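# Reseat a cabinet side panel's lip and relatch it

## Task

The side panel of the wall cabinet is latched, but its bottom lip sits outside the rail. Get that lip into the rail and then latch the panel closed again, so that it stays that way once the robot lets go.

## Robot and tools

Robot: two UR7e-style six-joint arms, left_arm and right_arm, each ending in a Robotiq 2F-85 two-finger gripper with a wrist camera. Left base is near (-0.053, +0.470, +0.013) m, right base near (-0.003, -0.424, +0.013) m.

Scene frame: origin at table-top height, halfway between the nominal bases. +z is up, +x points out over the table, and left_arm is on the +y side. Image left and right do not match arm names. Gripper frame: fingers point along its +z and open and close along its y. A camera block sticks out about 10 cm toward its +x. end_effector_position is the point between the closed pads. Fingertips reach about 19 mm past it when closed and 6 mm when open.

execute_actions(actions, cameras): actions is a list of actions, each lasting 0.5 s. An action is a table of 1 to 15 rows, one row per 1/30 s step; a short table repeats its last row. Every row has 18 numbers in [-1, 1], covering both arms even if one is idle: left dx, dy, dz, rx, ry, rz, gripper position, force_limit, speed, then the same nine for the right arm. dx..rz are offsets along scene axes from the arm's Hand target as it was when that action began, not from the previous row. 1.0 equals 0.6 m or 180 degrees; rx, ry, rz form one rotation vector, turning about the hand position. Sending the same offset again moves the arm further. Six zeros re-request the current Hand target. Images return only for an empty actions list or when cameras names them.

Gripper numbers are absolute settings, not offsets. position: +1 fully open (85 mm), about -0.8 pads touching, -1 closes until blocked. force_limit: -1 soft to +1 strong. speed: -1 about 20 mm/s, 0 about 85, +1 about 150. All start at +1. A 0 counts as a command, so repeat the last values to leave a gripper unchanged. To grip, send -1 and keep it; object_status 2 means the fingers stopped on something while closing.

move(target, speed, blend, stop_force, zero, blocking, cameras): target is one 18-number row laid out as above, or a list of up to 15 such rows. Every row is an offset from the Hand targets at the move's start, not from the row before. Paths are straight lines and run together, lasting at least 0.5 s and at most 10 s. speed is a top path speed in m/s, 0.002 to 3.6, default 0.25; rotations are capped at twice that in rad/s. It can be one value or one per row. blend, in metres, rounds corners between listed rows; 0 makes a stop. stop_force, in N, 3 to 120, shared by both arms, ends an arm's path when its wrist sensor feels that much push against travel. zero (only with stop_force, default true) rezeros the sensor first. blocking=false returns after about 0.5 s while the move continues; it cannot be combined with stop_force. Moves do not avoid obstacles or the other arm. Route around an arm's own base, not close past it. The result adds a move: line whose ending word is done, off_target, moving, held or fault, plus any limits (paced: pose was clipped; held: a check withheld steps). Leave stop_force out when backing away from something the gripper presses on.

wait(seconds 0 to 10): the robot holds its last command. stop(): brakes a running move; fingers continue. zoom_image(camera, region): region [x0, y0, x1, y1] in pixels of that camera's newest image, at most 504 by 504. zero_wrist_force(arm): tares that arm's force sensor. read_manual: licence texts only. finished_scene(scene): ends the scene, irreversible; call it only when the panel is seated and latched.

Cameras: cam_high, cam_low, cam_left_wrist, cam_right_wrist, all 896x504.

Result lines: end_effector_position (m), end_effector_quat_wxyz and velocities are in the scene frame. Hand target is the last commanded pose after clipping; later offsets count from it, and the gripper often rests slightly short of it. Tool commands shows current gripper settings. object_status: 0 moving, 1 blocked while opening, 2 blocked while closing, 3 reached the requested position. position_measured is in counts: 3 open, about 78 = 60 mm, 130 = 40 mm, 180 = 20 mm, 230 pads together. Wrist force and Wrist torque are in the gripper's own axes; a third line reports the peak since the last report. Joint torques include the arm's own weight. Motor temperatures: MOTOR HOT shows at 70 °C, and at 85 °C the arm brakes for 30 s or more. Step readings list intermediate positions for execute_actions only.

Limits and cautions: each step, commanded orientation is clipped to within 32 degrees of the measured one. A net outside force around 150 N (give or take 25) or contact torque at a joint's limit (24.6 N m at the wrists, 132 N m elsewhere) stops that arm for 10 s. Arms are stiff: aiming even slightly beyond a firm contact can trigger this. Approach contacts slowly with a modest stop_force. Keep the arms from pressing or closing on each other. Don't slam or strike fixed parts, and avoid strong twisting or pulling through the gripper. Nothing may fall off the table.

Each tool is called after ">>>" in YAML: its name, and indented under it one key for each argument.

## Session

>>> execute_actions:
  actions: []

Scene clock: 0.00 s.
left_arm: end_effector_position=(+0.5801, +0.4315, +0.2113) position_measured=3 object_status=3 end_effector_quat_wxyz=(-0.500, +0.676, +0.112, +0.529) | right_arm: end_effector_position=(+0.3125, -0.1599, +0.1088) position_measured=3 object_status=3 end_effector_quat_wxyz=(-0.056, +0.993, +0.101, +0.021)
Joint positions: left_arm=[-0.67 -0.888 1.525 0.067 -0.094 -0.109] | right_arm=[4.135 -1.472 -2.346 -0.78 1.608 -2.34]
Joint velocities: within noise
Joint torques (N m): no reading
Motor temperatures (°C): left_arm=[22 26 31 32 37 35] | right_arm=[32 25 30 33 37 35]
Wrist force (N): no reading
Wrist torque (N m): no reading
Wrist force, peak (N): no reading
Hand target: left_arm +0.5801, +0.4315, +0.2113; -0.500, +0.676, +0.112, +0.529 | right_arm +0.3125, -0.1599, +0.1088; -0.056, +0.993, +0.101, +0.021
Tool commands: left_gripper/position=+1.0 left_gripper/force_limit=+1.0 left_gripper/speed=+1.0 right_gripper/position=+1.0 right_gripper/force_limit=+1.0 right_gripper/speed=+1.0
camera_calibration:
cam_left_wrist: T_world_to_cam=[[0.673976, -0.491204, -0.551793, -0.0563021], [-0.59697, 0.0778692, -0.798476, 0.495206], [0.435182, 0.867557, -0.240752, -0.448474], [0, 0, 0, 1]] pos_world=[0.528737, 0.32286, 0.256372]
cam_right_wrist: T_world_to_cam=[[0.19636, -0.973143, -0.120144, -0.201146], [-0.931038, -0.223481, 0.288486, 0.239792], [-0.307589, 0.0552118, -0.949916, 0.336551], [0, 0, 0, 1]] pos_world=[0.366272, -0.160737, 0.226352]

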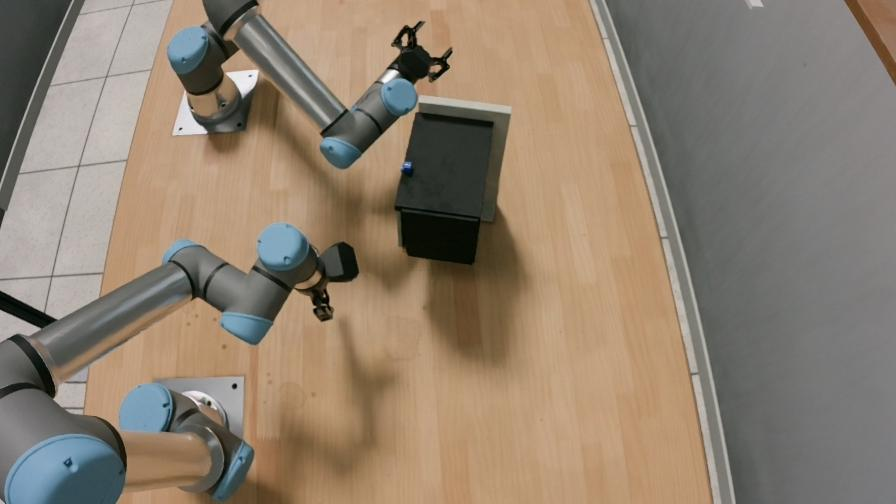

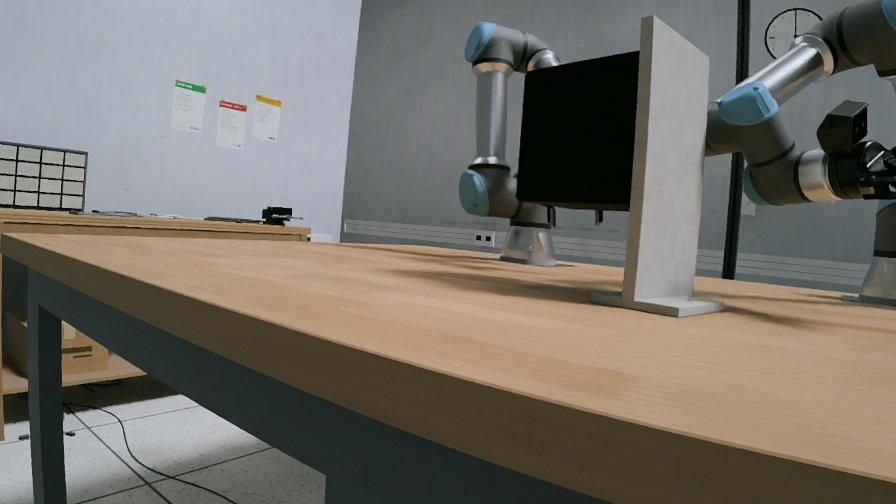

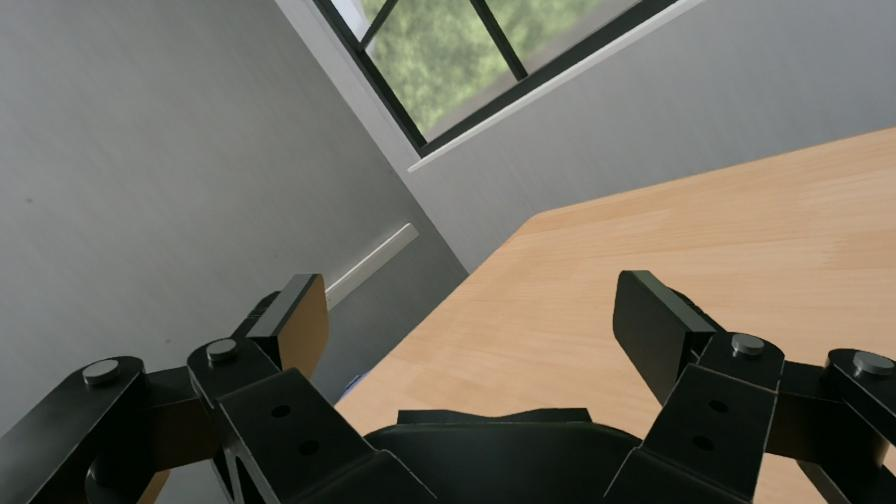

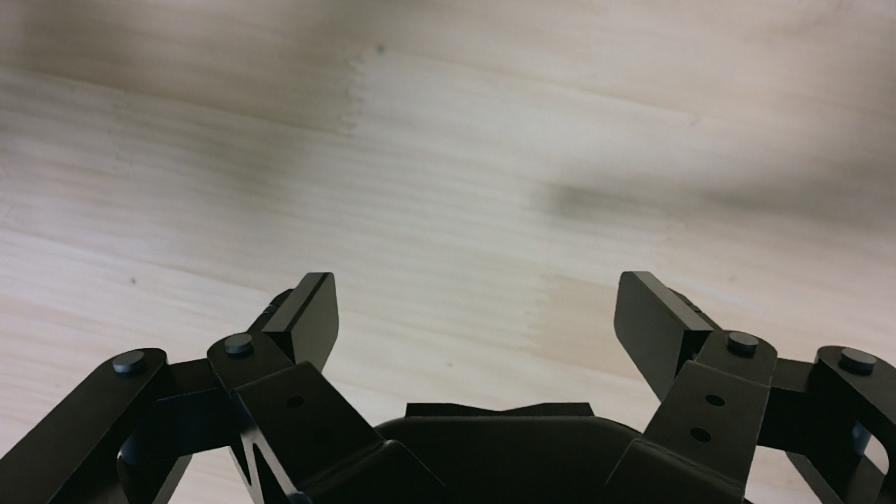

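>>> move:
  target:
    - [-0.2168, -0.1692, 0.1812, -0.0997, -0.019, -0.1986, 1, 1, 1, 0.079, 0, 0.5187, -0.0169, 0.0093, -0.0665, 1, 1, 1]
    - [-0.3668, -0.5192, 0.2312, -0.1994, -0.0379, -0.3973, 1, 1, 1, 0.3125, 0.2167, 0.5187, -0.0337, 0.0186, -0.133, 1, 1, 1]
  speed: 0.4
  blend: [0.05, 0]
  cameras: ["cam_high", "cam_left_wrist", "cam_right_wrist"]

Scene clock: 5.33 s.
left_arm: end_effector_position=(+0.3601, +0.1200, +0.3500) position_measured=3 object_status=3 end_effector_quat_wxyz=(+0.123, +0.696, -0.123, +0.696) | right_arm: end_effector_position=(+0.4999, -0.0299, +0.4201) position_measured=3 object_status=3 end_effector_quat_wxyz=(-0.001, +0.994, -0.108, -0.002)
Joint positions: left_arm=[-1.38 -1.766 2.138 -0.373 0.488 0] | right_arm=[4.005 -1.924 -0.952 -1.836 1.576 -2.053]
Joint torques (N m): left_arm=[-8.3 -3.93 -13.29 -2.67 2.13 1.23] | right_arm=[-10.35 30.85 35.81 1.52 1.59 2.41]
Wrist force (N): left_arm=[0.8 0.3 0.0] | right_arm=[0.4 0.0 0.4]
Wrist torque (N m): left_arm=[-0.13 0.00 -0.13] | right_arm=[0.02 -0.03 -0.18]
Wrist force, peak (N): left_arm=[1.2 1.7 -0.6] | right_arm=[1.5 -1.4 0.9]
Hand target: left_arm +0.3601, +0.1200, +0.3500; +0.123, +0.696, -0.123, +0.696 | right_arm +0.5000, -0.0299, +0.4201; -0.001, +0.994, -0.108, -0.002
Off the commanded pose: left_arm 0.000 m, 0 deg | right_arm 0.000 m, 0 deg.
move: done
camera_calibration:
cam_left_wrist: T_world_to_cam=[[-0.357669, -0.933813, 0.00819732, 0.244149], [-0.326379, 0.116776, -0.937998, 0.445523], [0.874957, -0.338168, -0.346544, -0.0255876], [0, 0, 0, 1]] pos_world=[0.255122, 0.16731, 0.407031]
cam_right_wrist: T_world_to_cam=[[-0.221171, -0.975124, -0.0146976, 0.090301], [-0.916661, 0.202719, 0.344438, 0.335635], [-0.332891, 0.0896526, -0.938694, 0.691615], [0, 0, 0, 1]] pos_world=[0.557867, -0.04199, 0.534936]
Images, in order (width x height): cam_high 896x504, cam_left_wrist 896x504, cam_right_wrist 896x504.

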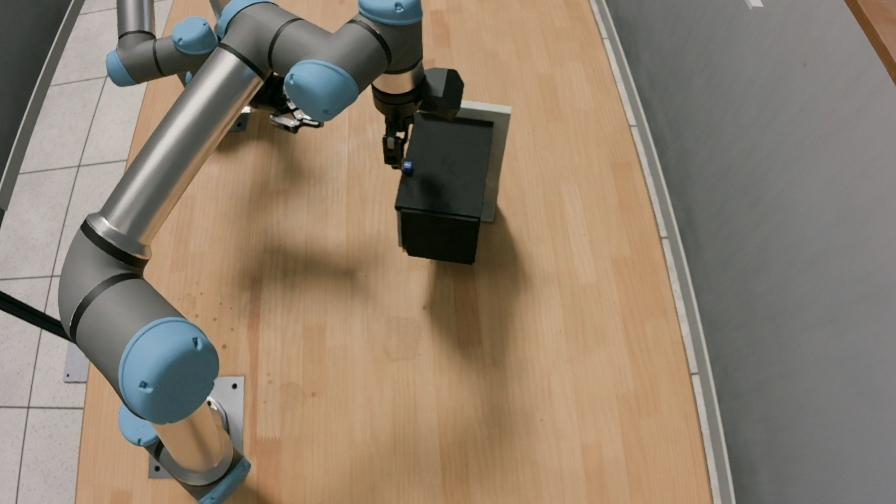

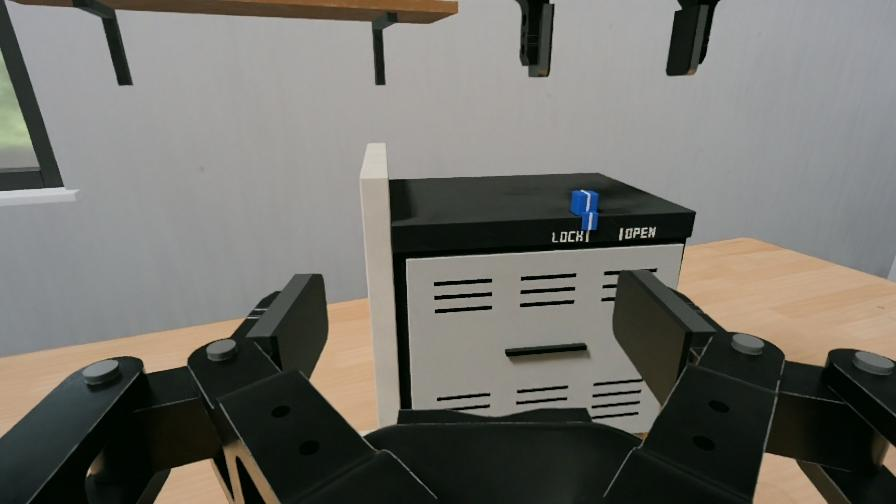

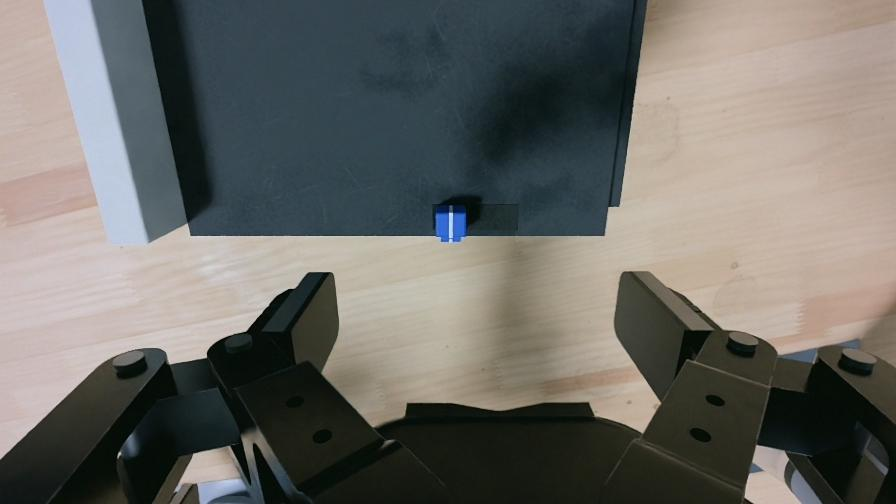

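>>> move:
  target:
    - [0.0379, -0.0863, -0.1, -0.2402, 0.0697, 0.0169, -0.1, 1, 1, 0.0072, 0.0113, -0.0668, 0, 0, 0, -0.165, -1, 1]
    - [0.0757, -0.1725, -0.2, -0.4803, 0.1393, 0.0337, -0.1, 1, 1, 0.0072, 0.0113, -0.1187, 0, 0, 0, -0.165, -1, 1]
  speed: 0.35
  blend: [0.01, 0]
  cameras: ["cam_left_wrist", "cam_right_wrist"]

Scene clock: 9.80 s.
left_arm: end_effector_position=(+0.4055, +0.0165, +0.2300) position_measured=141 object_status=3 end_effector_quat_wxyz=(+0.550, +0.551, +0.444, +0.444) | right_arm: end_effector_position=(+0.5043, -0.0231, +0.3488) position_measured=150 object_status=3 end_effector_quat_wxyz=(-0.001, +0.994, -0.108, -0.002)
Joint positions: left_arm=[-1.342 -1.266 1.96 -0.692 0.392 -1.572] | right_arm=[4.007 -1.912 -1.153 -1.647 1.576 -2.051]
Joint torques (N m): left_arm=[7.84 -23.01 -22.82 0.81 1.86 -1.27] | right_arm=[10.12 53.17 18.09 4.59 -0.26 2.4]
Wrist force (N): left_arm=[3.3 -0.8 -0.4] | right_arm=[0.5 -0.6 0.5]
Wrist torque (N m): left_arm=[-0.85 -0.84 -0.03] | right_arm=[-0.08 -0.06 -0.17]
Wrist force, peak (N): left_arm=[3.8 -0.6 -0.5] | right_arm=[1.0 -0.6 0.5]
Hand target: left_arm +0.4055, +0.0165, +0.2300; +0.550, +0.551, +0.444, +0.444 | right_arm +0.5043, -0.0231, +0.3488; -0.001, +0.994, -0.108, -0.002
Off the commanded pose: left_arm 0.000 m, 0 deg | right_arm 0.000 m, 0 deg.
move: done
camera_calibration:
cam_left_wrist: T_world_to_cam=[[-0.0142537, 0.0107941, 0.99984, -0.218164], [-0.538588, -0.842568, 0.0014181, 0.245709], [0.842449, -0.538482, 0.0178233, -0.20925], [0, 0, 0, 1]] pos_world=[0.305508, 0.0967047, 0.22151]
cam_right_wrist: T_world_to_cam=[[-0.221185, -0.975122, -0.0146692, 0.096853], [-0.916625, 0.202733, 0.344524, 0.362754], [-0.332979, 0.0896497, -0.938663, 0.62567], [0, 0, 0, 1]] pos_world=[0.562267, -0.03519, 0.463736]
Images, in order (width x height): cam_left_wrist 896x504, cam_right_wrist 896x504.

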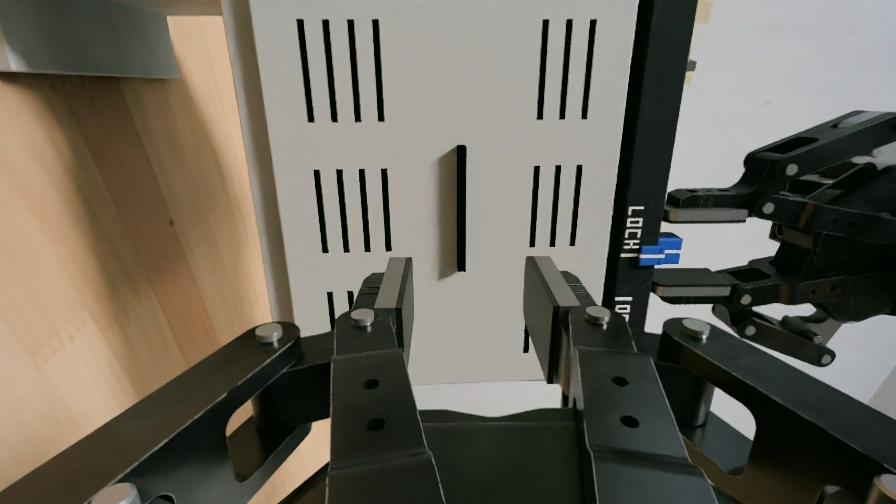

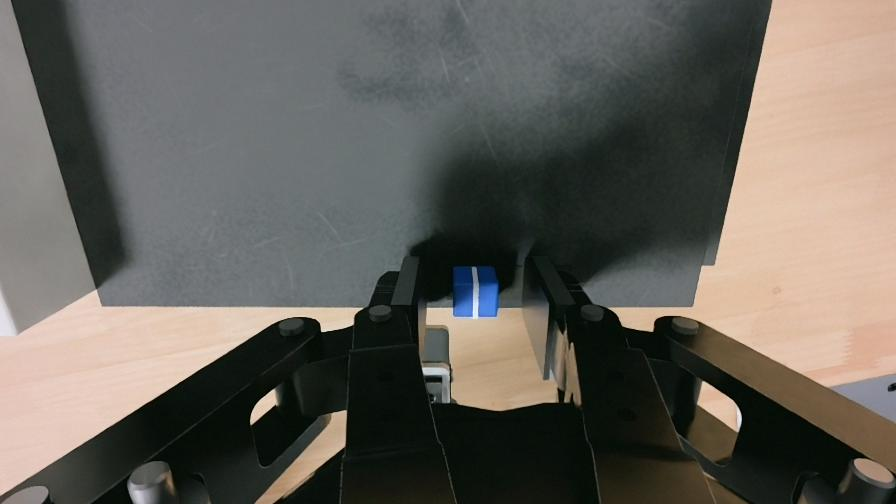

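>>> move:
  target:
    - [0.0947, -0.017, 0.0022, 0.00355, 0.0163, 0, -0.1, 1, 1, -0.0033, 0.0007, 0, 0, 0, 0, -0.165, -1, 1]
    - [0.1192, -0.0223, 0.0022, 0.00355, 0.0163, 0, -0.1, 1, 1, -0.0033, 0.0007, 0, 0, 0, 0, -0.165, -1, 1]
  speed: [0.12, 0.015]
  stop_force: 10
  cameras: ["cam_left_wrist"]

Scene clock: 12.87 s.
left_arm: end_effector_position=(+0.4770, +0.0031, +0.2313) position_measured=141 object_status=3 end_effector_quat_wxyz=(+0.536, +0.565, +0.455, +0.432) | right_arm: end_effector_position=(+0.5023, -0.0227, +0.3488) position_measured=150 object_status=3 end_effector_quat_wxyz=(-0.001, +0.994, -0.108, -0.002)
Joint positions: left_arm=[-1.195 -1.168 1.77 -0.499 0.541 -1.659] | right_arm=[4.01 -1.908 -1.158 -1.646 1.576 -2.048]
Joint torques (N m): left_arm=[7.27 -27.72 -25.17 0.8 2.02 1.32] | right_arm=[10.12 53.19 17.56 4.75 -1.77 2.3]
Wrist force (N): left_arm=[3.4 -0.9 -1.0] | right_arm=[0.6 -0.4 0.4]
Wrist torque (N m): left_arm=[-0.81 -0.86 -0.11] | right_arm=[-0.05 -0.07 -0.16]
Wrist force, peak (N): left_arm=[3.7 -1.0 -1.2] | right_arm=[0.4 -1.0 0.5]
Hand target: left_arm +0.4770, +0.0031, +0.2313; +0.536, +0.565, +0.455, +0.432 | right_arm +0.5023, -0.0227, +0.3488; -0.001, +0.994, -0.108, -0.002
Off the commanded pose: left_arm 0.000 m, 0 deg | right_arm 0.000 m, 0 deg.
move: done
camera_calibration:
cam_left_wrist: T_world_to_cam=[[0.037052, -0.000316799, 0.999313, -0.242715], [-0.53811, -0.842645, 0.0196846, 0.268438], [0.84206, -0.538469, -0.0313922, -0.265208], [0, 0, 0, 1]] pos_world=[0.376763, 0.0833145, 0.228939]
Images, in order (width x height): cam_left_wrist 896x504.

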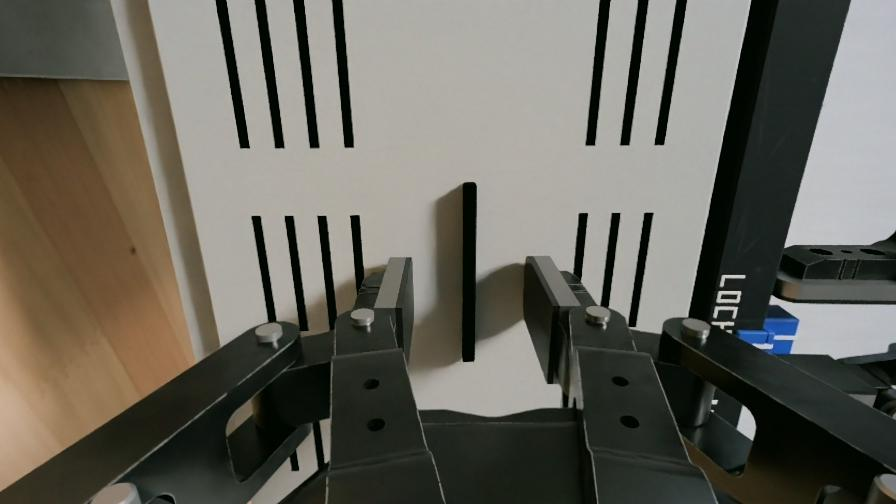

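>>> move:
  target: [0, 0, 0, 0, 0, 0, -1, -0.5, -1, 0, 0, 0, 0, 0, 0, -1, -1, -1]
  speed: 0.02

>>> wait:
  seconds: 1.0
  cameras: ["cam_left_wrist", "cam_right_wrist"]

Scene clock: 14.83 s.
left_arm: end_effector_position=(+0.4770, +0.0031, +0.2313) position_measured=221 object_status=0 end_effector_quat_wxyz=(+0.536, +0.565, +0.455, +0.432) | right_arm: end_effector_position=(+0.5023, -0.0227, +0.3488) position_measured=196 object_status=2 end_effector_quat_wxyz=(-0.001, +0.994, -0.108, -0.002)
Joint positions: left_arm=[-1.195 -1.168 1.77 -0.499 0.541 -1.659] | right_arm=[4.01 -1.908 -1.158 -1.646 1.576 -2.048]
Joint torques (N m): left_arm=[7.65 -34.63 -25.06 -1.13 1.04 1.29] | right_arm=[1.47 50.65 18.25 0.1 -1.67 2.27]
Wrist force (N): left_arm=[6.5 6.2 -36.8] | right_arm=[1.2 -4.2 -0.8]
Wrist torque (N m): left_arm=[-0.84 -1.12 -0.09] | right_arm=[-0.02 -0.06 -0.14]
Wrist force, peak (N): left_arm=[3.9 -5.6 -46.8] | right_arm=[1.3 -4.5 -0.9]
Hand target: left_arm +0.4770, +0.0031, +0.2313; +0.536, +0.565, +0.455, +0.432 | right_arm +0.5023, -0.0227, +0.3488; -0.001, +0.994, -0.108, -0.002
Off the commanded pose: left_arm 0.000 m, 0 deg | right_arm 0.000 m, 0 deg.
move: done

Scene clock: 15.83 s.
left_arm: end_effector_position=(+0.4770, +0.0031, +0.2313) position_measured=221 object_status=2 end_effector_quat_wxyz=(+0.536, +0.565, +0.455, +0.432) | right_arm: end_effector_position=(+0.5023, -0.0227, +0.3488) position_measured=196 object_status=2 end_effector_quat_wxyz=(-0.001, +0.994, -0.108, -0.002)
Joint positions: left_arm=[-1.195 -1.168 1.77 -0.499 0.541 -1.659] | right_arm=[4.01 -1.908 -1.158 -1.646 1.576 -2.048]
Joint torques (N m): left_arm=[7.4 -38.02 -23.85 -0.11 0.46 1.19] | right_arm=[-6.82 48.57 18.59 0.1 -1.76 2.14]
Wrist force (N): left_arm=[4.7 6.9 -34.6] | right_arm=[1.2 -4.3 -0.6]
Wrist torque (N m): left_arm=[-0.83 -1.09 -0.10] | right_arm=[-0.03 -0.07 -0.14]
Wrist force, peak (N): left_arm=[6.4 6.2 -36.9] | right_arm=[1.1 -4.7 -0.6]
Hand target: left_arm +0.4770, +0.0031, +0.2313; +0.536, +0.565, +0.455, +0.432 | right_arm +0.5023, -0.0227, +0.3488; -0.001, +0.994, -0.108, -0.002
Tool commands: left_gripper/position=-1.0 left_gripper/force_limit=-0.5 left_gripper/speed=-1.0 right_gripper/position=-1.0 right_gripper/force_limit=-1.0 right_gripper/speed=-1.0
Off the commanded pose: left_arm 0.000 m, 0 deg | right_arm 0.000 m, 0 deg.
wait: 1.00 s; at rest by 0.17 s
camera_calibration:
cam_left_wrist: T_world_to_cam=[[0.037052, -0.000316799, 0.999313, -0.242715], [-0.53811, -0.842645, 0.0196846, 0.268438], [0.84206, -0.538469, -0.0313922, -0.265208], [0, 0, 0, 1]] pos_world=[0.376763, 0.0833145, 0.228939]
cam_right_wrist: T_world_to_cam=[[-0.221165, -0.975126, -0.0146769, 0.0967928], [-0.91663, 0.202712, 0.344524, 0.360842], [-0.332979, 0.0896498, -0.938663, 0.624968], [0, 0, 0, 1]] pos_world=[0.560267, -0.03479, 0.463736]
Images, in order (width x height): cam_left_wrist 896x504, cam_right_wrist 896x504.

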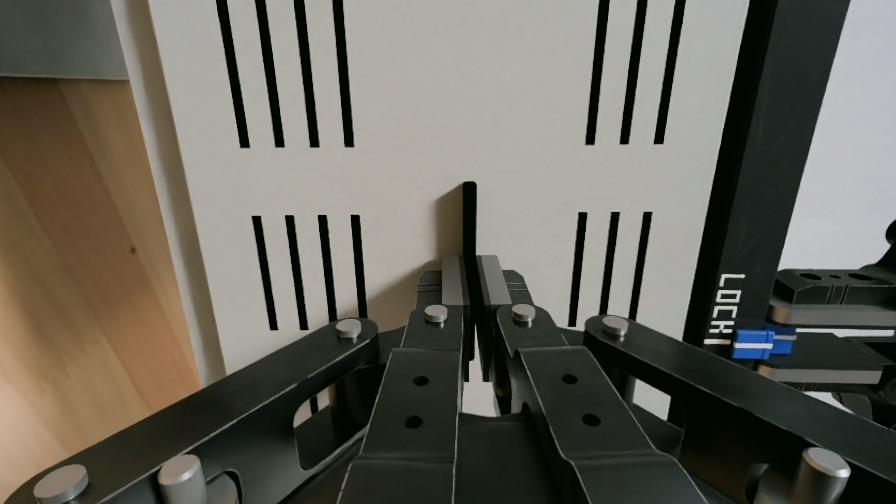

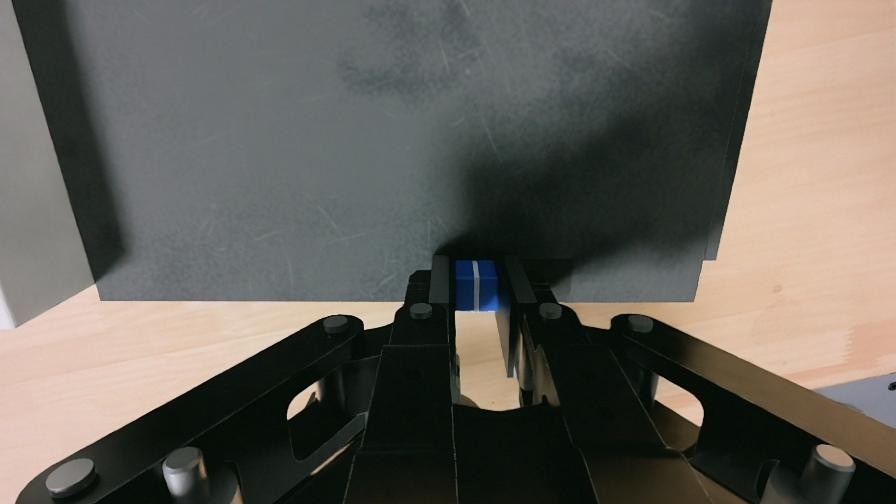

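>>> move:
  target: [-0.0012, 0.0003, 0, 0, 0, 0, -1, -0.5, -1, 0, 0, 0, 0, 0, 0, -1, -1, -1]
  speed: 0.01

Scene clock: 16.70 s.
left_arm: end_effector_position=(+0.4763, +0.0033, +0.2313) position_measured=221 object_status=2 end_effector_quat_wxyz=(+0.536, +0.565, +0.455, +0.432) | right_arm: end_effector_position=(+0.5023, -0.0227, +0.3488) position_measured=196 object_status=2 end_effector_quat_wxyz=(-0.001, +0.994, -0.108, -0.002)
Joint positions: left_arm=[-1.197 -1.169 1.772 -0.499 0.54 -1.659] | right_arm=[4.01 -1.908 -1.158 -1.646 1.576 -2.048]
Joint torques (N m): left_arm=[-9 -43.79 -8.5 -2.14 -2.61 -1.06] | right_arm=[-8.46 46.31 18.76 0.67 -1.71 2.08]
Wrist force (N): left_arm=[3.5 1.2 0.5] | right_arm=[0.4 -3.8 -1.2]
Wrist torque (N m): left_arm=[-0.86 -0.90 -0.10] | right_arm=[-0.03 -0.06 -0.14]
Wrist force, peak (N): left_arm=[4.4 6.8 -34.5] | right_arm=[0.3 -5.0 -0.3]
Hand target: left_arm +0.4763, +0.0033, +0.2313; +0.536, +0.565, +0.455, +0.432 | right_arm +0.5023, -0.0227, +0.3488; -0.001, +0.994, -0.108, -0.002
Off the commanded pose: left_arm 0.000 m, 0 deg | right_arm 0.000 m, 0 deg.
move: done

>>> move:
  target: [0, 0, 0, 0, 0, 0, -1, -0.5, -1, -0.0083, -0.0374, 0, 0, 0, 0, -1, -1, -1]
  speed: 0.035
  stop_force: 25
  cameras: ["cam_left_wrist", "cam_right_wrist"]

Scene clock: 18.50 s.
left_arm: end_effector_position=(+0.4763, +0.0033, +0.2313) position_measured=221 object_status=2 end_effector_quat_wxyz=(+0.536, +0.565, +0.455, +0.432) | right_arm: end_effector_position=(+0.4973, -0.0452, +0.3488) position_measured=196 object_status=2 end_effector_quat_wxyz=(-0.001, +0.994, -0.108, -0.002)
Joint positions: left_arm=[-1.197 -1.169 1.772 -0.499 0.54 -1.659] | right_arm=[3.993 -1.863 -1.219 -1.631 1.576 -2.065]
Joint torques (N m): left_arm=[-1.39 -44.47 -20.93 -2.17 -1.34 -1.14] | right_arm=[-11.48 52.8 18.01 3.89 -1.33 -1.95]
Wrist force (N): left_arm=[3.5 -4.4 -0.8] | right_arm=[0.5 -3.8 2.2]
Wrist torque (N m): left_arm=[-0.69 -0.89 -0.10] | right_arm=[-0.05 -0.03 0.06]
Wrist force, peak (N): left_arm=[3.5 -5.1 -1.1] | right_arm=[3.0 -5.6 -2.7]
Hand target: left_arm +0.4763, +0.0033, +0.2313; +0.536, +0.565, +0.455, +0.432 | right_arm +0.4973, -0.0452, +0.3488; -0.001, +0.994, -0.108, -0.002
Off the commanded pose: left_arm 0.000 m, 0 deg | right_arm 0.000 m, 0 deg.
move: done
camera_calibration:
cam_left_wrist: T_world_to_cam=[[0.0371361, -0.000370641, 0.99931, -0.242715], [-0.538108, -0.842646, 0.0196845, 0.268229], [0.842057, -0.538468, -0.031492, -0.264487], [0, 0, 0, 1]] pos_world=[0.376063, 0.0835145, 0.228938]
cam_right_wrist: T_world_to_cam=[[-0.221185, -0.975122, -0.0146692, 0.0738521], [-0.916625, 0.202733, 0.344524, 0.360798], [-0.332979, 0.0896497, -0.938663, 0.625312], [0, 0, 0, 1]] pos_world=[0.555267, -0.05719, 0.463736]
Images, in order (width x height): cam_left_wrist 896x504, cam_right_wrist 896x504.

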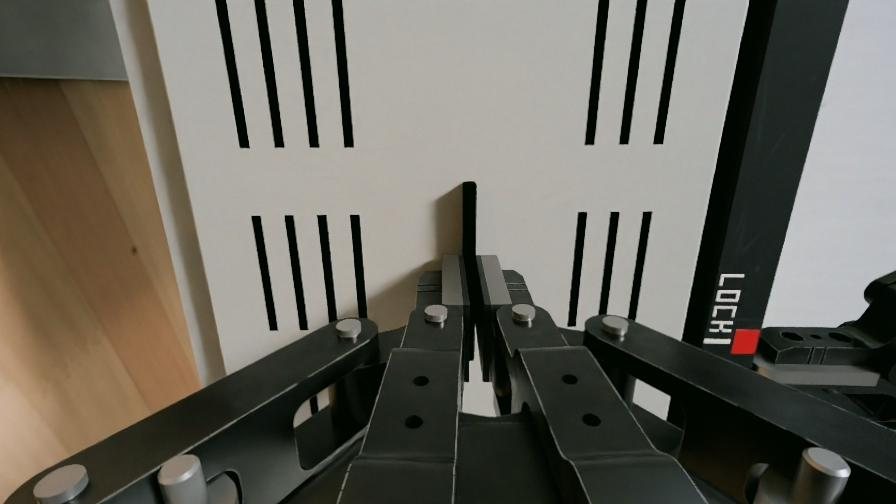

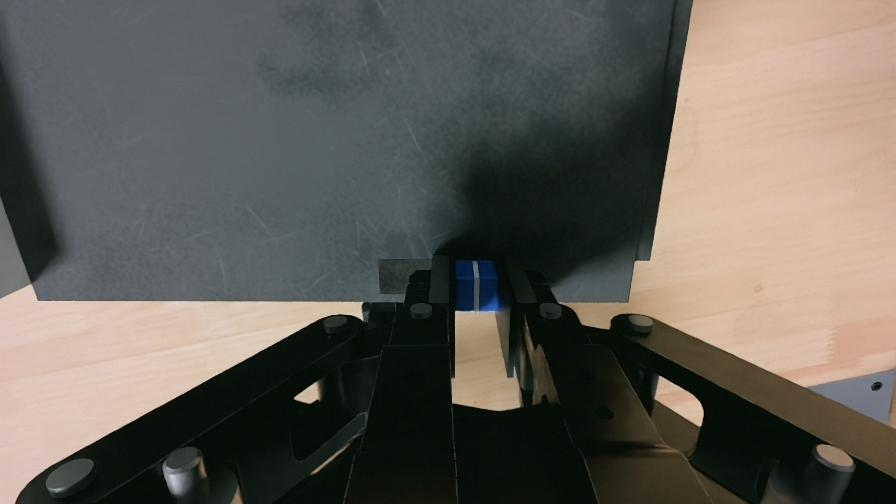

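>>> move:
  target:
    - [-0.0651, 0.0142, 0, 0, 0, 0, -1, -0.5, -1, 0, 0, 0, 0, 0, 0, -1, -1, -1]
    - [-0.062, 0.0135, 0.036, -0.0213, -0.0977, 0, -1, -0.5, -1, 0, 0, 0, 0, 0, 0, -1, -1, -1]
    - [-0.0319, 0.007, 0.0243, -0.0213, -0.0977, 0, -1, -0.5, -1, 0, 0, 0, 0, 0, 0, -1, -1, -1]
  speed: [0.06, 0.12, 0.06]
  blend: [0.008, 0.004, 0]
  stop_force: 20
  cameras: ["cam_left_wrist"]

Scene clock: 22.63 s.
left_arm: end_effector_position=(+0.4571, +0.0075, +0.2459) position_measured=221 object_status=2 end_effector_quat_wxyz=(+0.618, +0.474, +0.382, +0.498) | right_arm: end_effector_position=(+0.4973, -0.0452, +0.3488) position_measured=196 object_status=2 end_effector_quat_wxyz=(-0.001, +0.994, -0.108, -0.002)
Joint positions: left_arm=[-1.217 -1.164 2.028 -1.36 0.574 -1.144] | right_arm=[3.993 -1.863 -1.219 -1.631 1.576 -2.065]
Joint torques (N m): left_arm=[8.2 -28.65 -22.93 -1.36 3.51 -1.13] | right_arm=[-11.34 52.98 19.07 3.95 -0.93 -2]
Wrist force (N): left_arm=[2.9 -5.0 -2.4] | right_arm=[0.5 -3.9 2.0]
Wrist torque (N m): left_arm=[-0.72 -0.79 -0.07] | right_arm=[-0.07 -0.04 0.06]
Wrist force, peak (N): left_arm=[3.0 -5.3 -2.2] | right_arm=[0.8 -4.0 2.2]
Hand target: left_arm +0.4571, +0.0075, +0.2459; +0.618, +0.474, +0.382, +0.498 | right_arm +0.4973, -0.0452, +0.3488; -0.001, +0.994, -0.108, -0.002
Off the commanded pose: left_arm 0.000 m, 0 deg | right_arm 0.000 m, 0 deg.
move: done
camera_calibration:
cam_left_wrist: T_world_to_cam=[[-0.26635, 0.0657818, 0.961629, -0.109078], [-0.527479, -0.844967, -0.0882984, 0.282894], [0.806737, -0.530757, 0.259755, -0.301192], [0, 0, 0, 1]] pos_world=[0.36315, 0.086352, 0.208108]
Images, in order (width x height): cam_left_wrist 896x504.

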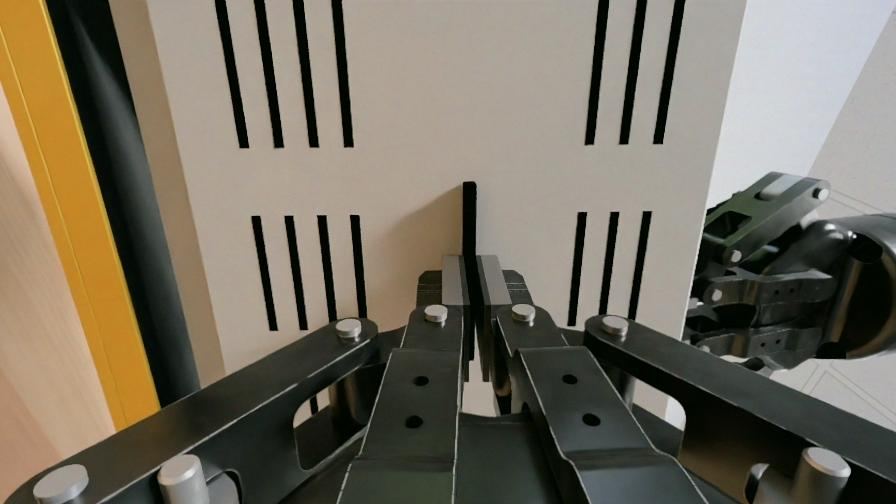

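>>> move:
  target: [0, 0, -0.0352, 0, 0, 0, -1, -0.5, -1, 0, 0, 0, 0, 0, 0, -1, -1, -1]
  speed: 0.015
  stop_force: 7
  cameras: ["cam_left_wrist"]

Scene clock: 25.70 s.
left_arm: end_effector_position=(+0.4571, +0.0075, +0.2248) position_measured=221 object_status=2 end_effector_quat_wxyz=(+0.618, +0.474, +0.382, +0.498) | right_arm: end_effector_position=(+0.4973, -0.0452, +0.3488) position_measured=196 object_status=2 end_effector_quat_wxyz=(-0.001, +0.994, -0.108, -0.002)
Joint positions: left_arm=[-1.217 -1.121 2.039 -1.414 0.574 -1.144] | right_arm=[3.993 -1.863 -1.219 -1.631 1.576 -2.065]
Joint torques (N m): left_arm=[4.96 -29.3 -9.12 -4.76 1.63 0.99] | right_arm=[-11.13 52.49 18.9 4.09 -0.54 -1.89]
Wrist force (N): left_arm=[2.7 -5.2 -1.8] | right_arm=[0.8 -3.7 2.0]
Wrist torque (N m): left_arm=[-0.79 -0.72 -0.06] | right_arm=[-0.04 -0.08 0.06]
Wrist force, peak (N): left_arm=[3.0 -5.4 -1.9] | right_arm=[0.5 -4.1 2.2]
Hand target: left_arm +0.4571, +0.0075, +0.2248; +0.618, +0.474, +0.382, +0.498 | right_arm +0.4973, -0.0452, +0.3488; -0.001, +0.994, -0.108, -0.002
Off the commanded pose: left_arm 0.000 m, 0 deg | right_arm 0.000 m, 0 deg.
move: done
camera_calibration:
cam_left_wrist: T_world_to_cam=[[-0.26635, 0.0657818, 0.961629, -0.0886913], [-0.527479, -0.844967, -0.0882984, 0.281022], [0.806737, -0.530757, 0.259755, -0.295685], [0, 0, 0, 1]] pos_world=[0.36315, 0.086352, 0.186908]
Images, in order (width x height): cam_left_wrist 896x504.

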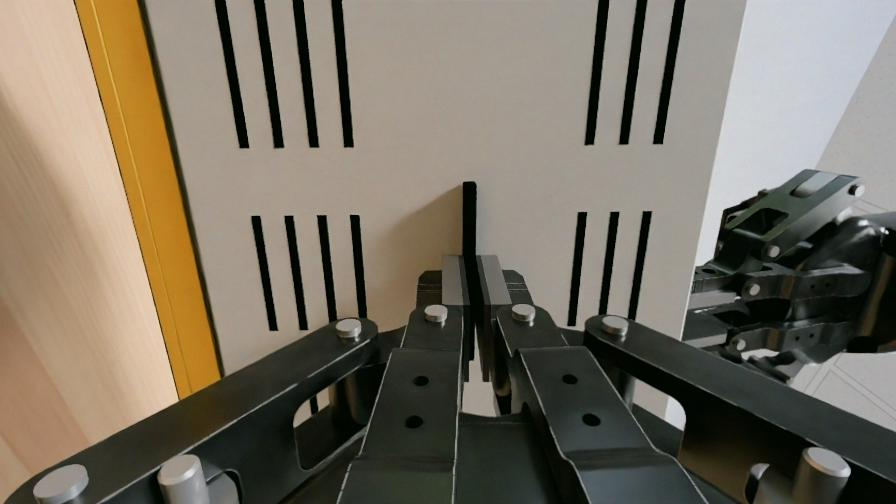

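>>> move:
  target:
    - [0.0121, -0.0026, 0.007, 0.0059, 0.0271, 0, -1, -0.5, -1, 0, 0, 0, 0, 0, 0, -1, -1, -1]
    - [0.0248, -0.0054, 0.0125, 0.0118, 0.0543, 0, -1, -0.5, -1, 0, 0, 0, 0, 0, 0, -1, -1, -1]
    - [0.0379, -0.0083, 0.017, 0.01775, 0.0814, 0, -1, -0.5, -1, 0, 0, 0, 0, 0, 0, -1, -1, -1]
  speed: 0.06
  stop_force: 12

>>> move:
  target: [0.0081, -0.0018, 0, 0, 0, 0, -1, -0.5, -1, 0, 0, 0, 0, 0, 0, -1, -1, -1]
  speed: 0.005
  stop_force: 6
  cameras: ["cam_left_wrist"]

Scene clock: 29.07 s.
left_arm: end_effector_position=(+0.4799, +0.0025, +0.2350) position_measured=221 object_status=2 end_effector_quat_wxyz=(+0.550, +0.551, +0.444, +0.444) | right_arm: end_effector_position=(+0.4973, -0.0452, +0.3488) position_measured=196 object_status=2 end_effector_quat_wxyz=(-0.001, +0.994, -0.108, -0.002)
Joint positions: left_arm=[-1.191 -1.172 1.804 -0.632 0.543 -1.572] | right_arm=[3.993 -1.863 -1.219 -1.631 1.576 -2.065]
Joint torques (N m): left_arm=[7.89 -30.28 -25.7 -0.09 1.98 -1.17] | right_arm=[-10.67 51.82 19.02 3.98 -0.17 -1.8]
Wrist force (N): left_arm=[3.2 -5.0 -1.1] | right_arm=[0.7 -3.6 2.0]
Wrist torque (N m): left_arm=[-0.80 -0.86 -0.07] | right_arm=[-0.03 -0.06 0.06]
Wrist force, peak (N): left_arm=[2.9 -5.5 -2.6] | right_arm=[0.6 -4.0 2.3]
Hand target: left_arm +0.4799, +0.0025, +0.2350; +0.550, +0.551, +0.444, +0.444 | right_arm +0.4973, -0.0452, +0.3488; -0.001, +0.994, -0.108, -0.002
Off the commanded pose: left_arm 0.000 m, 0 deg | right_arm 0.000 m, 0 deg.
move: done

Scene clock: 30.37 s.
left_arm: end_effector_position=(+0.4809, +0.0023, +0.2350) position_measured=221 object_status=2 end_effector_quat_wxyz=(+0.550, +0.551, +0.444, +0.444) | right_arm: end_effector_position=(+0.4973, -0.0452, +0.3488) position_measured=196 object_status=2 end_effector_quat_wxyz=(-0.001, +0.994, -0.108, -0.002)
Joint positions: left_arm=[-1.189 -1.17 1.802 -0.631 0.545 -1.572] | right_arm=[3.993 -1.863 -1.219 -1.631 1.576 -2.065]
Joint torques (N m): left_arm=[-7.04 -45.41 -13.72 -3.32 -1.75 -0.92] | right_arm=[-11.06 52.34 18.78 3.97 0.03 -1.89]
Wrist force (N): left_arm=[4.8 -3.7 -11.3] | right_arm=[0.7 -3.9 2.1]
Wrist torque (N m): left_arm=[-0.87 -0.95 -0.08] | right_arm=[-0.07 -0.06 0.06]
Wrist force, peak (N): left_arm=[10.4 0.4 -34.8] | right_arm=[0.7 -4.0 2.3]
Hand target: left_arm +0.4809, +0.0023, +0.2350; +0.550, +0.551, +0.444, +0.444 (not the last commanded pose) | right_arm +0.4973, -0.0452, +0.3488; -0.001, +0.994, -0.108, -0.002
Off the commanded pose: left_arm 0.004 m, 0 deg | right_arm 0.000 m, 0 deg.
move: contact (left_arm)
camera_calibration:
cam_left_wrist: T_world_to_cam=[[-0.0141147, 0.0108249, 0.999842, -0.22199], [-0.538659, -0.842522, 0.00151748, 0.274402], [0.842405, -0.538553, 0.0177229, -0.280545], [0, 0, 0, 1]] pos_world=[0.381008, 0.0825047, 0.22651]
Images, in order (width x height): cam_left_wrist 896x504.

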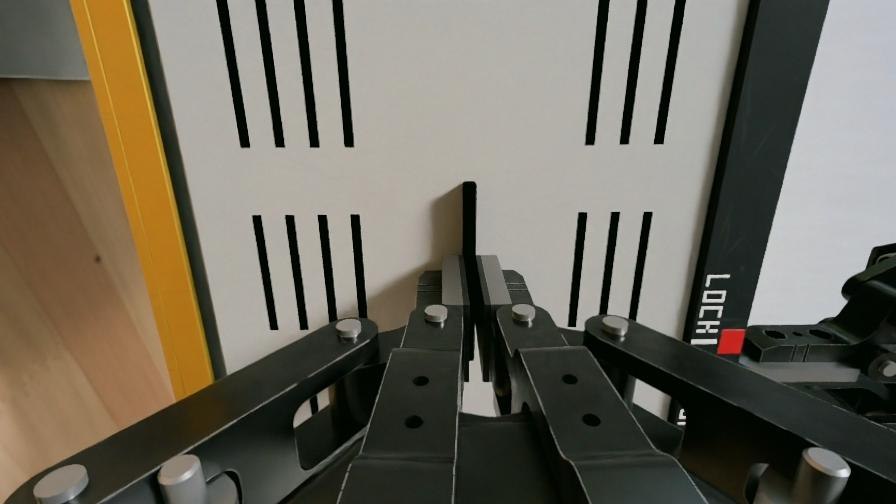

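>>> move:
  target: [0, 0, -0.0117, 0, 0, 0, -1, -0.5, -1, 0, 0, 0, 0, 0, 0, -1, -1, -1]
  speed: 0.006
  stop_force: 6
  cameras: ["cam_left_wrist"]

>>> zoom_image:
  camera: "cam_left_wrist"
  region: [640, 0, 860, 300]

Scene clock: 32.17 s.
left_arm: end_effector_position=(+0.4809, +0.0023, +0.2323) position_measured=221 object_status=2 end_effector_quat_wxyz=(+0.550, +0.551, +0.444, +0.444) | right_arm: end_effector_position=(+0.4973, -0.0452, +0.3488) position_measured=196 object_status=2 end_effector_quat_wxyz=(-0.001, +0.994, -0.108, -0.002)
Joint positions: left_arm=[-1.189 -1.166 1.805 -0.637 0.545 -1.572] | right_arm=[3.993 -1.863 -1.219 -1.631 1.576 -2.065]
Joint torques (N m): left_arm=[-3.79 -44.69 -24.71 -0.2 0.79 -0.84] | right_arm=[-10.99 52.67 19.16 3.98 0.15 -1.85]
Wrist force (N): left_arm=[3.4 -1.3 -5.8] | right_arm=[0.5 -3.7 2.1]
Wrist torque (N m): left_arm=[-0.93 -0.93 -0.08] | right_arm=[-0.04 -0.04 0.06]
Wrist force, peak (N): left_arm=[6.1 4.7 -15.3] | right_arm=[0.9 -4.1 1.9]
Hand target: left_arm +0.4809, +0.0023, +0.2323; +0.550, +0.551, +0.444, +0.444 (not the last commanded pose) | right_arm +0.4973, -0.0452, +0.3488; -0.001, +0.994, -0.108, -0.002
Off the commanded pose: left_arm 0.004 m, 0 deg | right_arm 0.000 m, 0 deg.
move: contact (left_arm)
camera_calibration:
cam_left_wrist: T_world_to_cam=[[-0.0141147, 0.0108249, 0.999842, -0.21929], [-0.538659, -0.842522, 0.00151748, 0.274406], [0.842405, -0.538553, 0.0177229, -0.280497], [0, 0, 0, 1]] pos_world=[0.381008, 0.0825047, 0.22381]
Images, in order (width x height): cam_left_wrist 896x504.

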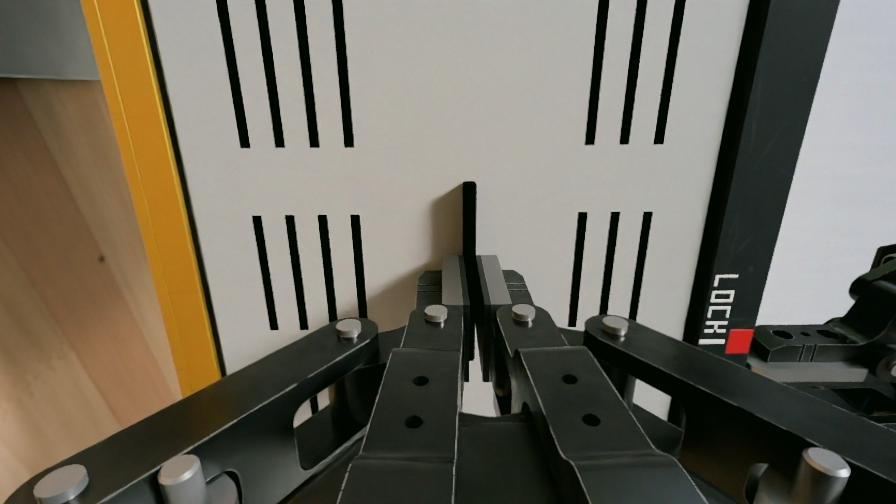

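Scaled by 1.680 from the camera's 896x504 image, which has a finer 1280x720 frame.

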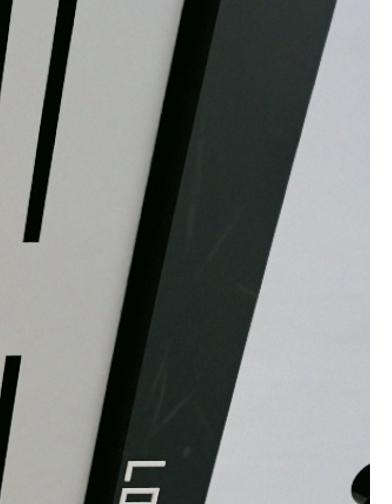

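Same seated pose as before (z 0.2323). Close the latch.

>>> move:
  target: [0, 0, 0, 0, 0, 0, -1, -0.5, -1, 0.0083, 0.0374, 0, 0, 0, 0, -1, -1, -1]
  speed: 0.035
  stop_force: 20
  cameras: ["cam_left_wrist", "cam_right_wrist"]

Scene clock: 33.93 s.
left_arm: end_effector_position=(+0.4809, +0.0023, +0.2323) position_measured=221 object_status=2 end_effector_quat_wxyz=(+0.550, +0.551, +0.444, +0.444) | right_arm: end_effector_position=(+0.5023, -0.0227, +0.3488) position_measured=196 object_status=2 end_effector_quat_wxyz=(-0.001, +0.994, -0.108, -0.002)
Joint positions: left_arm=[-1.189 -1.166 1.805 -0.637 0.545 -1.572] | right_arm=[4.01 -1.908 -1.158 -1.646 1.576 -2.048]
Joint torques (N m): left_arm=[0.16 -44.61 -25.4 -2.67 2.09 -0.42] | right_arm=[11.13 27.84 34.57 1.87 -0.07 2.39]
Wrist force (N): left_arm=[3.0 -1.3 -6.0] | right_arm=[-0.8 2.9 -3.6]
Wrist torque (N m): left_arm=[-0.89 -0.86 -0.08] | right_arm=[-0.11 -0.04 -0.13]
Wrist force, peak (N): left_arm=[3.5 -1.4 -6.0] | right_arm=[-3.4 3.6 2.0]
Hand target: left_arm +0.4809, +0.0023, +0.2323; +0.550, +0.551, +0.444, +0.444 | right_arm +0.5023, -0.0227, +0.3488; -0.001, +0.994, -0.108, -0.002
Off the commanded pose: left_arm 0.000 m, 0 deg | right_arm 0.000 m, 0 deg.
move: done
camera_calibration:
cam_left_wrist: T_world_to_cam=[[-0.0141147, 0.0108249, 0.999842, -0.21929], [-0.538659, -0.842522, 0.00151748, 0.274406], [0.842405, -0.538553, 0.0177229, -0.280497], [0, 0, 0, 1]] pos_world=[0.381008, 0.0825047, 0.22381]
cam_right_wrist: T_world_to_cam=[[-0.221185, -0.975122, -0.0146692, 0.0968007], [-0.916625, 0.202733, 0.344524, 0.36084], [-0.332979, 0.0896497, -0.938663, 0.624968], [0, 0, 0, 1]] pos_world=[0.560267, -0.03479, 0.463736]
Images, in order (width x height): cam_left_wrist 896x504, cam_right_wrist 896x504.

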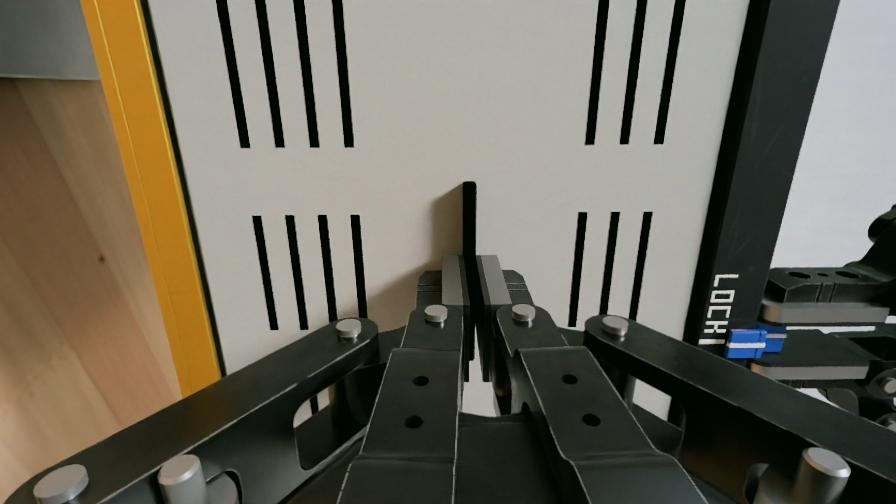

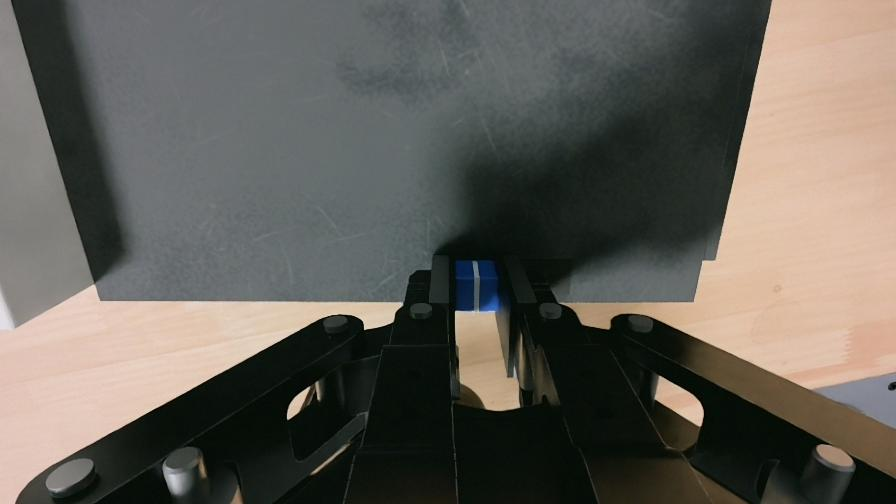

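>>> move:
  target:
    - [0, 0, 0, 0, 0, 0, -0.3, -0.5, -0.5, 0, 0, 0, 0, 0, 0, -0.165, -1, -0.5]
    - [-0.1628, 0.0355, 0, 0, 0, 0, -0.3, -0.5, -0.5, 0, 0, 0.1, 0, 0, 0, -0.165, -1, -0.5]
  speed: 0.12
  cameras: ["cam_left_wrist", "cam_right_wrist"]

Scene clock: 36.17 s.
left_arm: end_effector_position=(+0.3833, +0.0236, +0.2323) position_measured=167 object_status=3 end_effector_quat_wxyz=(+0.550, +0.551, +0.444, +0.444) | right_arm: end_effector_position=(+0.5023, -0.0227, +0.4088) position_measured=150 object_status=3 end_effector_quat_wxyz=(-0.001, +0.994, -0.108, -0.002)
Joint positions: left_arm=[-1.391 -1.303 2.004 -0.699 0.343 -1.572] | right_arm=[4.01 -1.934 -0.968 -1.811 1.576 -2.048]
Joint torques (N m): left_arm=[-8.53 -37.2 -10.46 -2.36 -2.55 1.24] | right_arm=[3.04 30.95 34.81 1.3 1.51 0.4]
Wrist force (N): left_arm=[2.5 -0.9 -0.4] | right_arm=[0.9 -0.3 0.5]
Wrist torque (N m): left_arm=[-0.86 -0.74 -0.12] | right_arm=[-0.02 -0.12 -0.17]
Wrist force, peak (N): left_arm=[3.4 -4.9 -24.4] | right_arm=[-0.9 3.0 -3.6]
Hand target: left_arm +0.3833, +0.0236, +0.2323; +0.550, +0.551, +0.444, +0.444 | right_arm +0.5023, -0.0227, +0.4088; -0.001, +0.994, -0.108, -0.002
Off the commanded pose: left_arm 0.000 m, 0 deg | right_arm 0.000 m, 0 deg.
move: done
camera_calibration:
cam_left_wrist: T_world_to_cam=[[-0.0141147, 0.0108249, 0.999842, -0.220897], [-0.538659, -0.842522, 0.00151748, 0.239694], [0.842405, -0.538553, 0.0177229, -0.186861], [0, 0, 0, 1]] pos_world=[0.283408, 0.103705, 0.22381]
cam_right_wrist: T_world_to_cam=[[-0.221137, -0.975133, -0.0146058, 0.0976207], [-0.916679, 0.202723, 0.344387, 0.34027], [-0.332862, 0.0895456, -0.938714, 0.681246], [0, 0, 0, 1]] pos_world=[0.560267, -0.0347901, 0.523737]
Images, in order (width x height): cam_left_wrist 896x504, cam_right_wrist 896x504.

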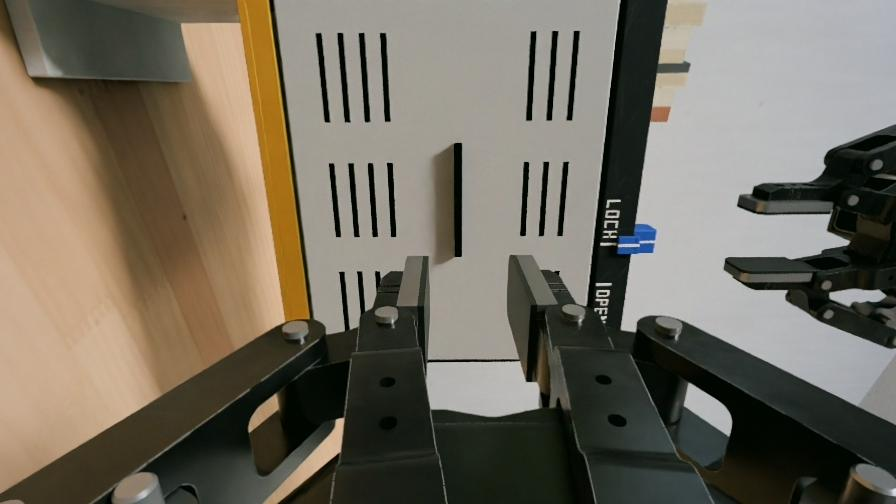

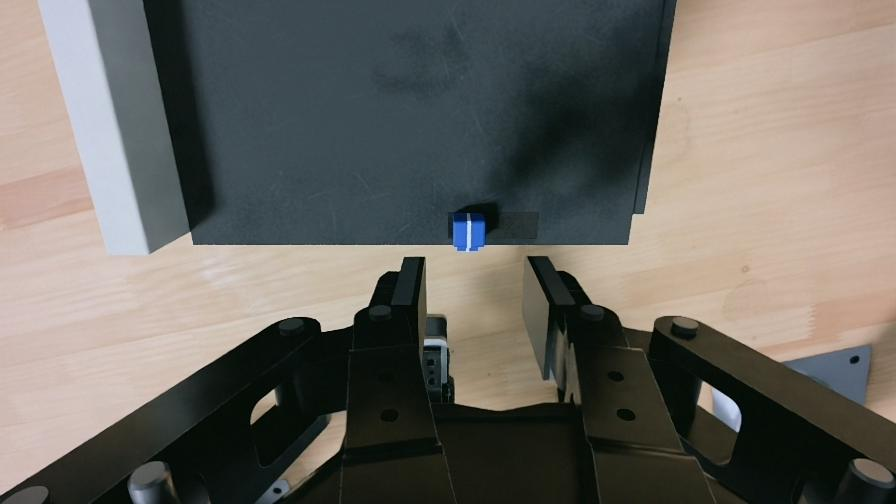

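>>> zoom_image:
  camera: "cam_right_wrist"
  region: [430, 190, 550, 260]

>>> zoom_image:
  camera: "cam_left_wrist"
  region: [560, 180, 680, 330]

Scaled by 4.200 from the camera's 896x504 image, which has a finer 1280x720 frame.

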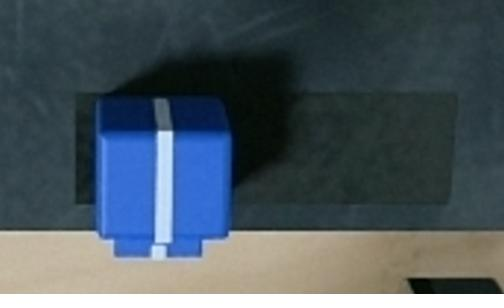

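Scaled by 3.360 from the camera's 896x504 image, which has a finer 1280x720 frame.

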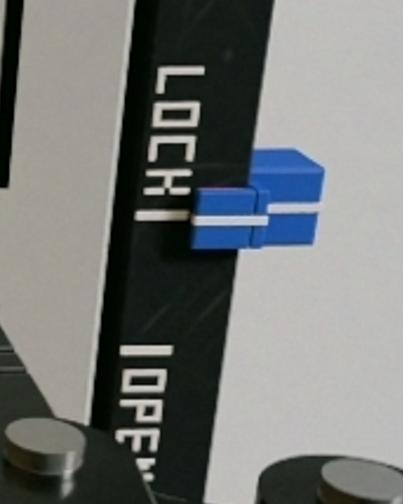

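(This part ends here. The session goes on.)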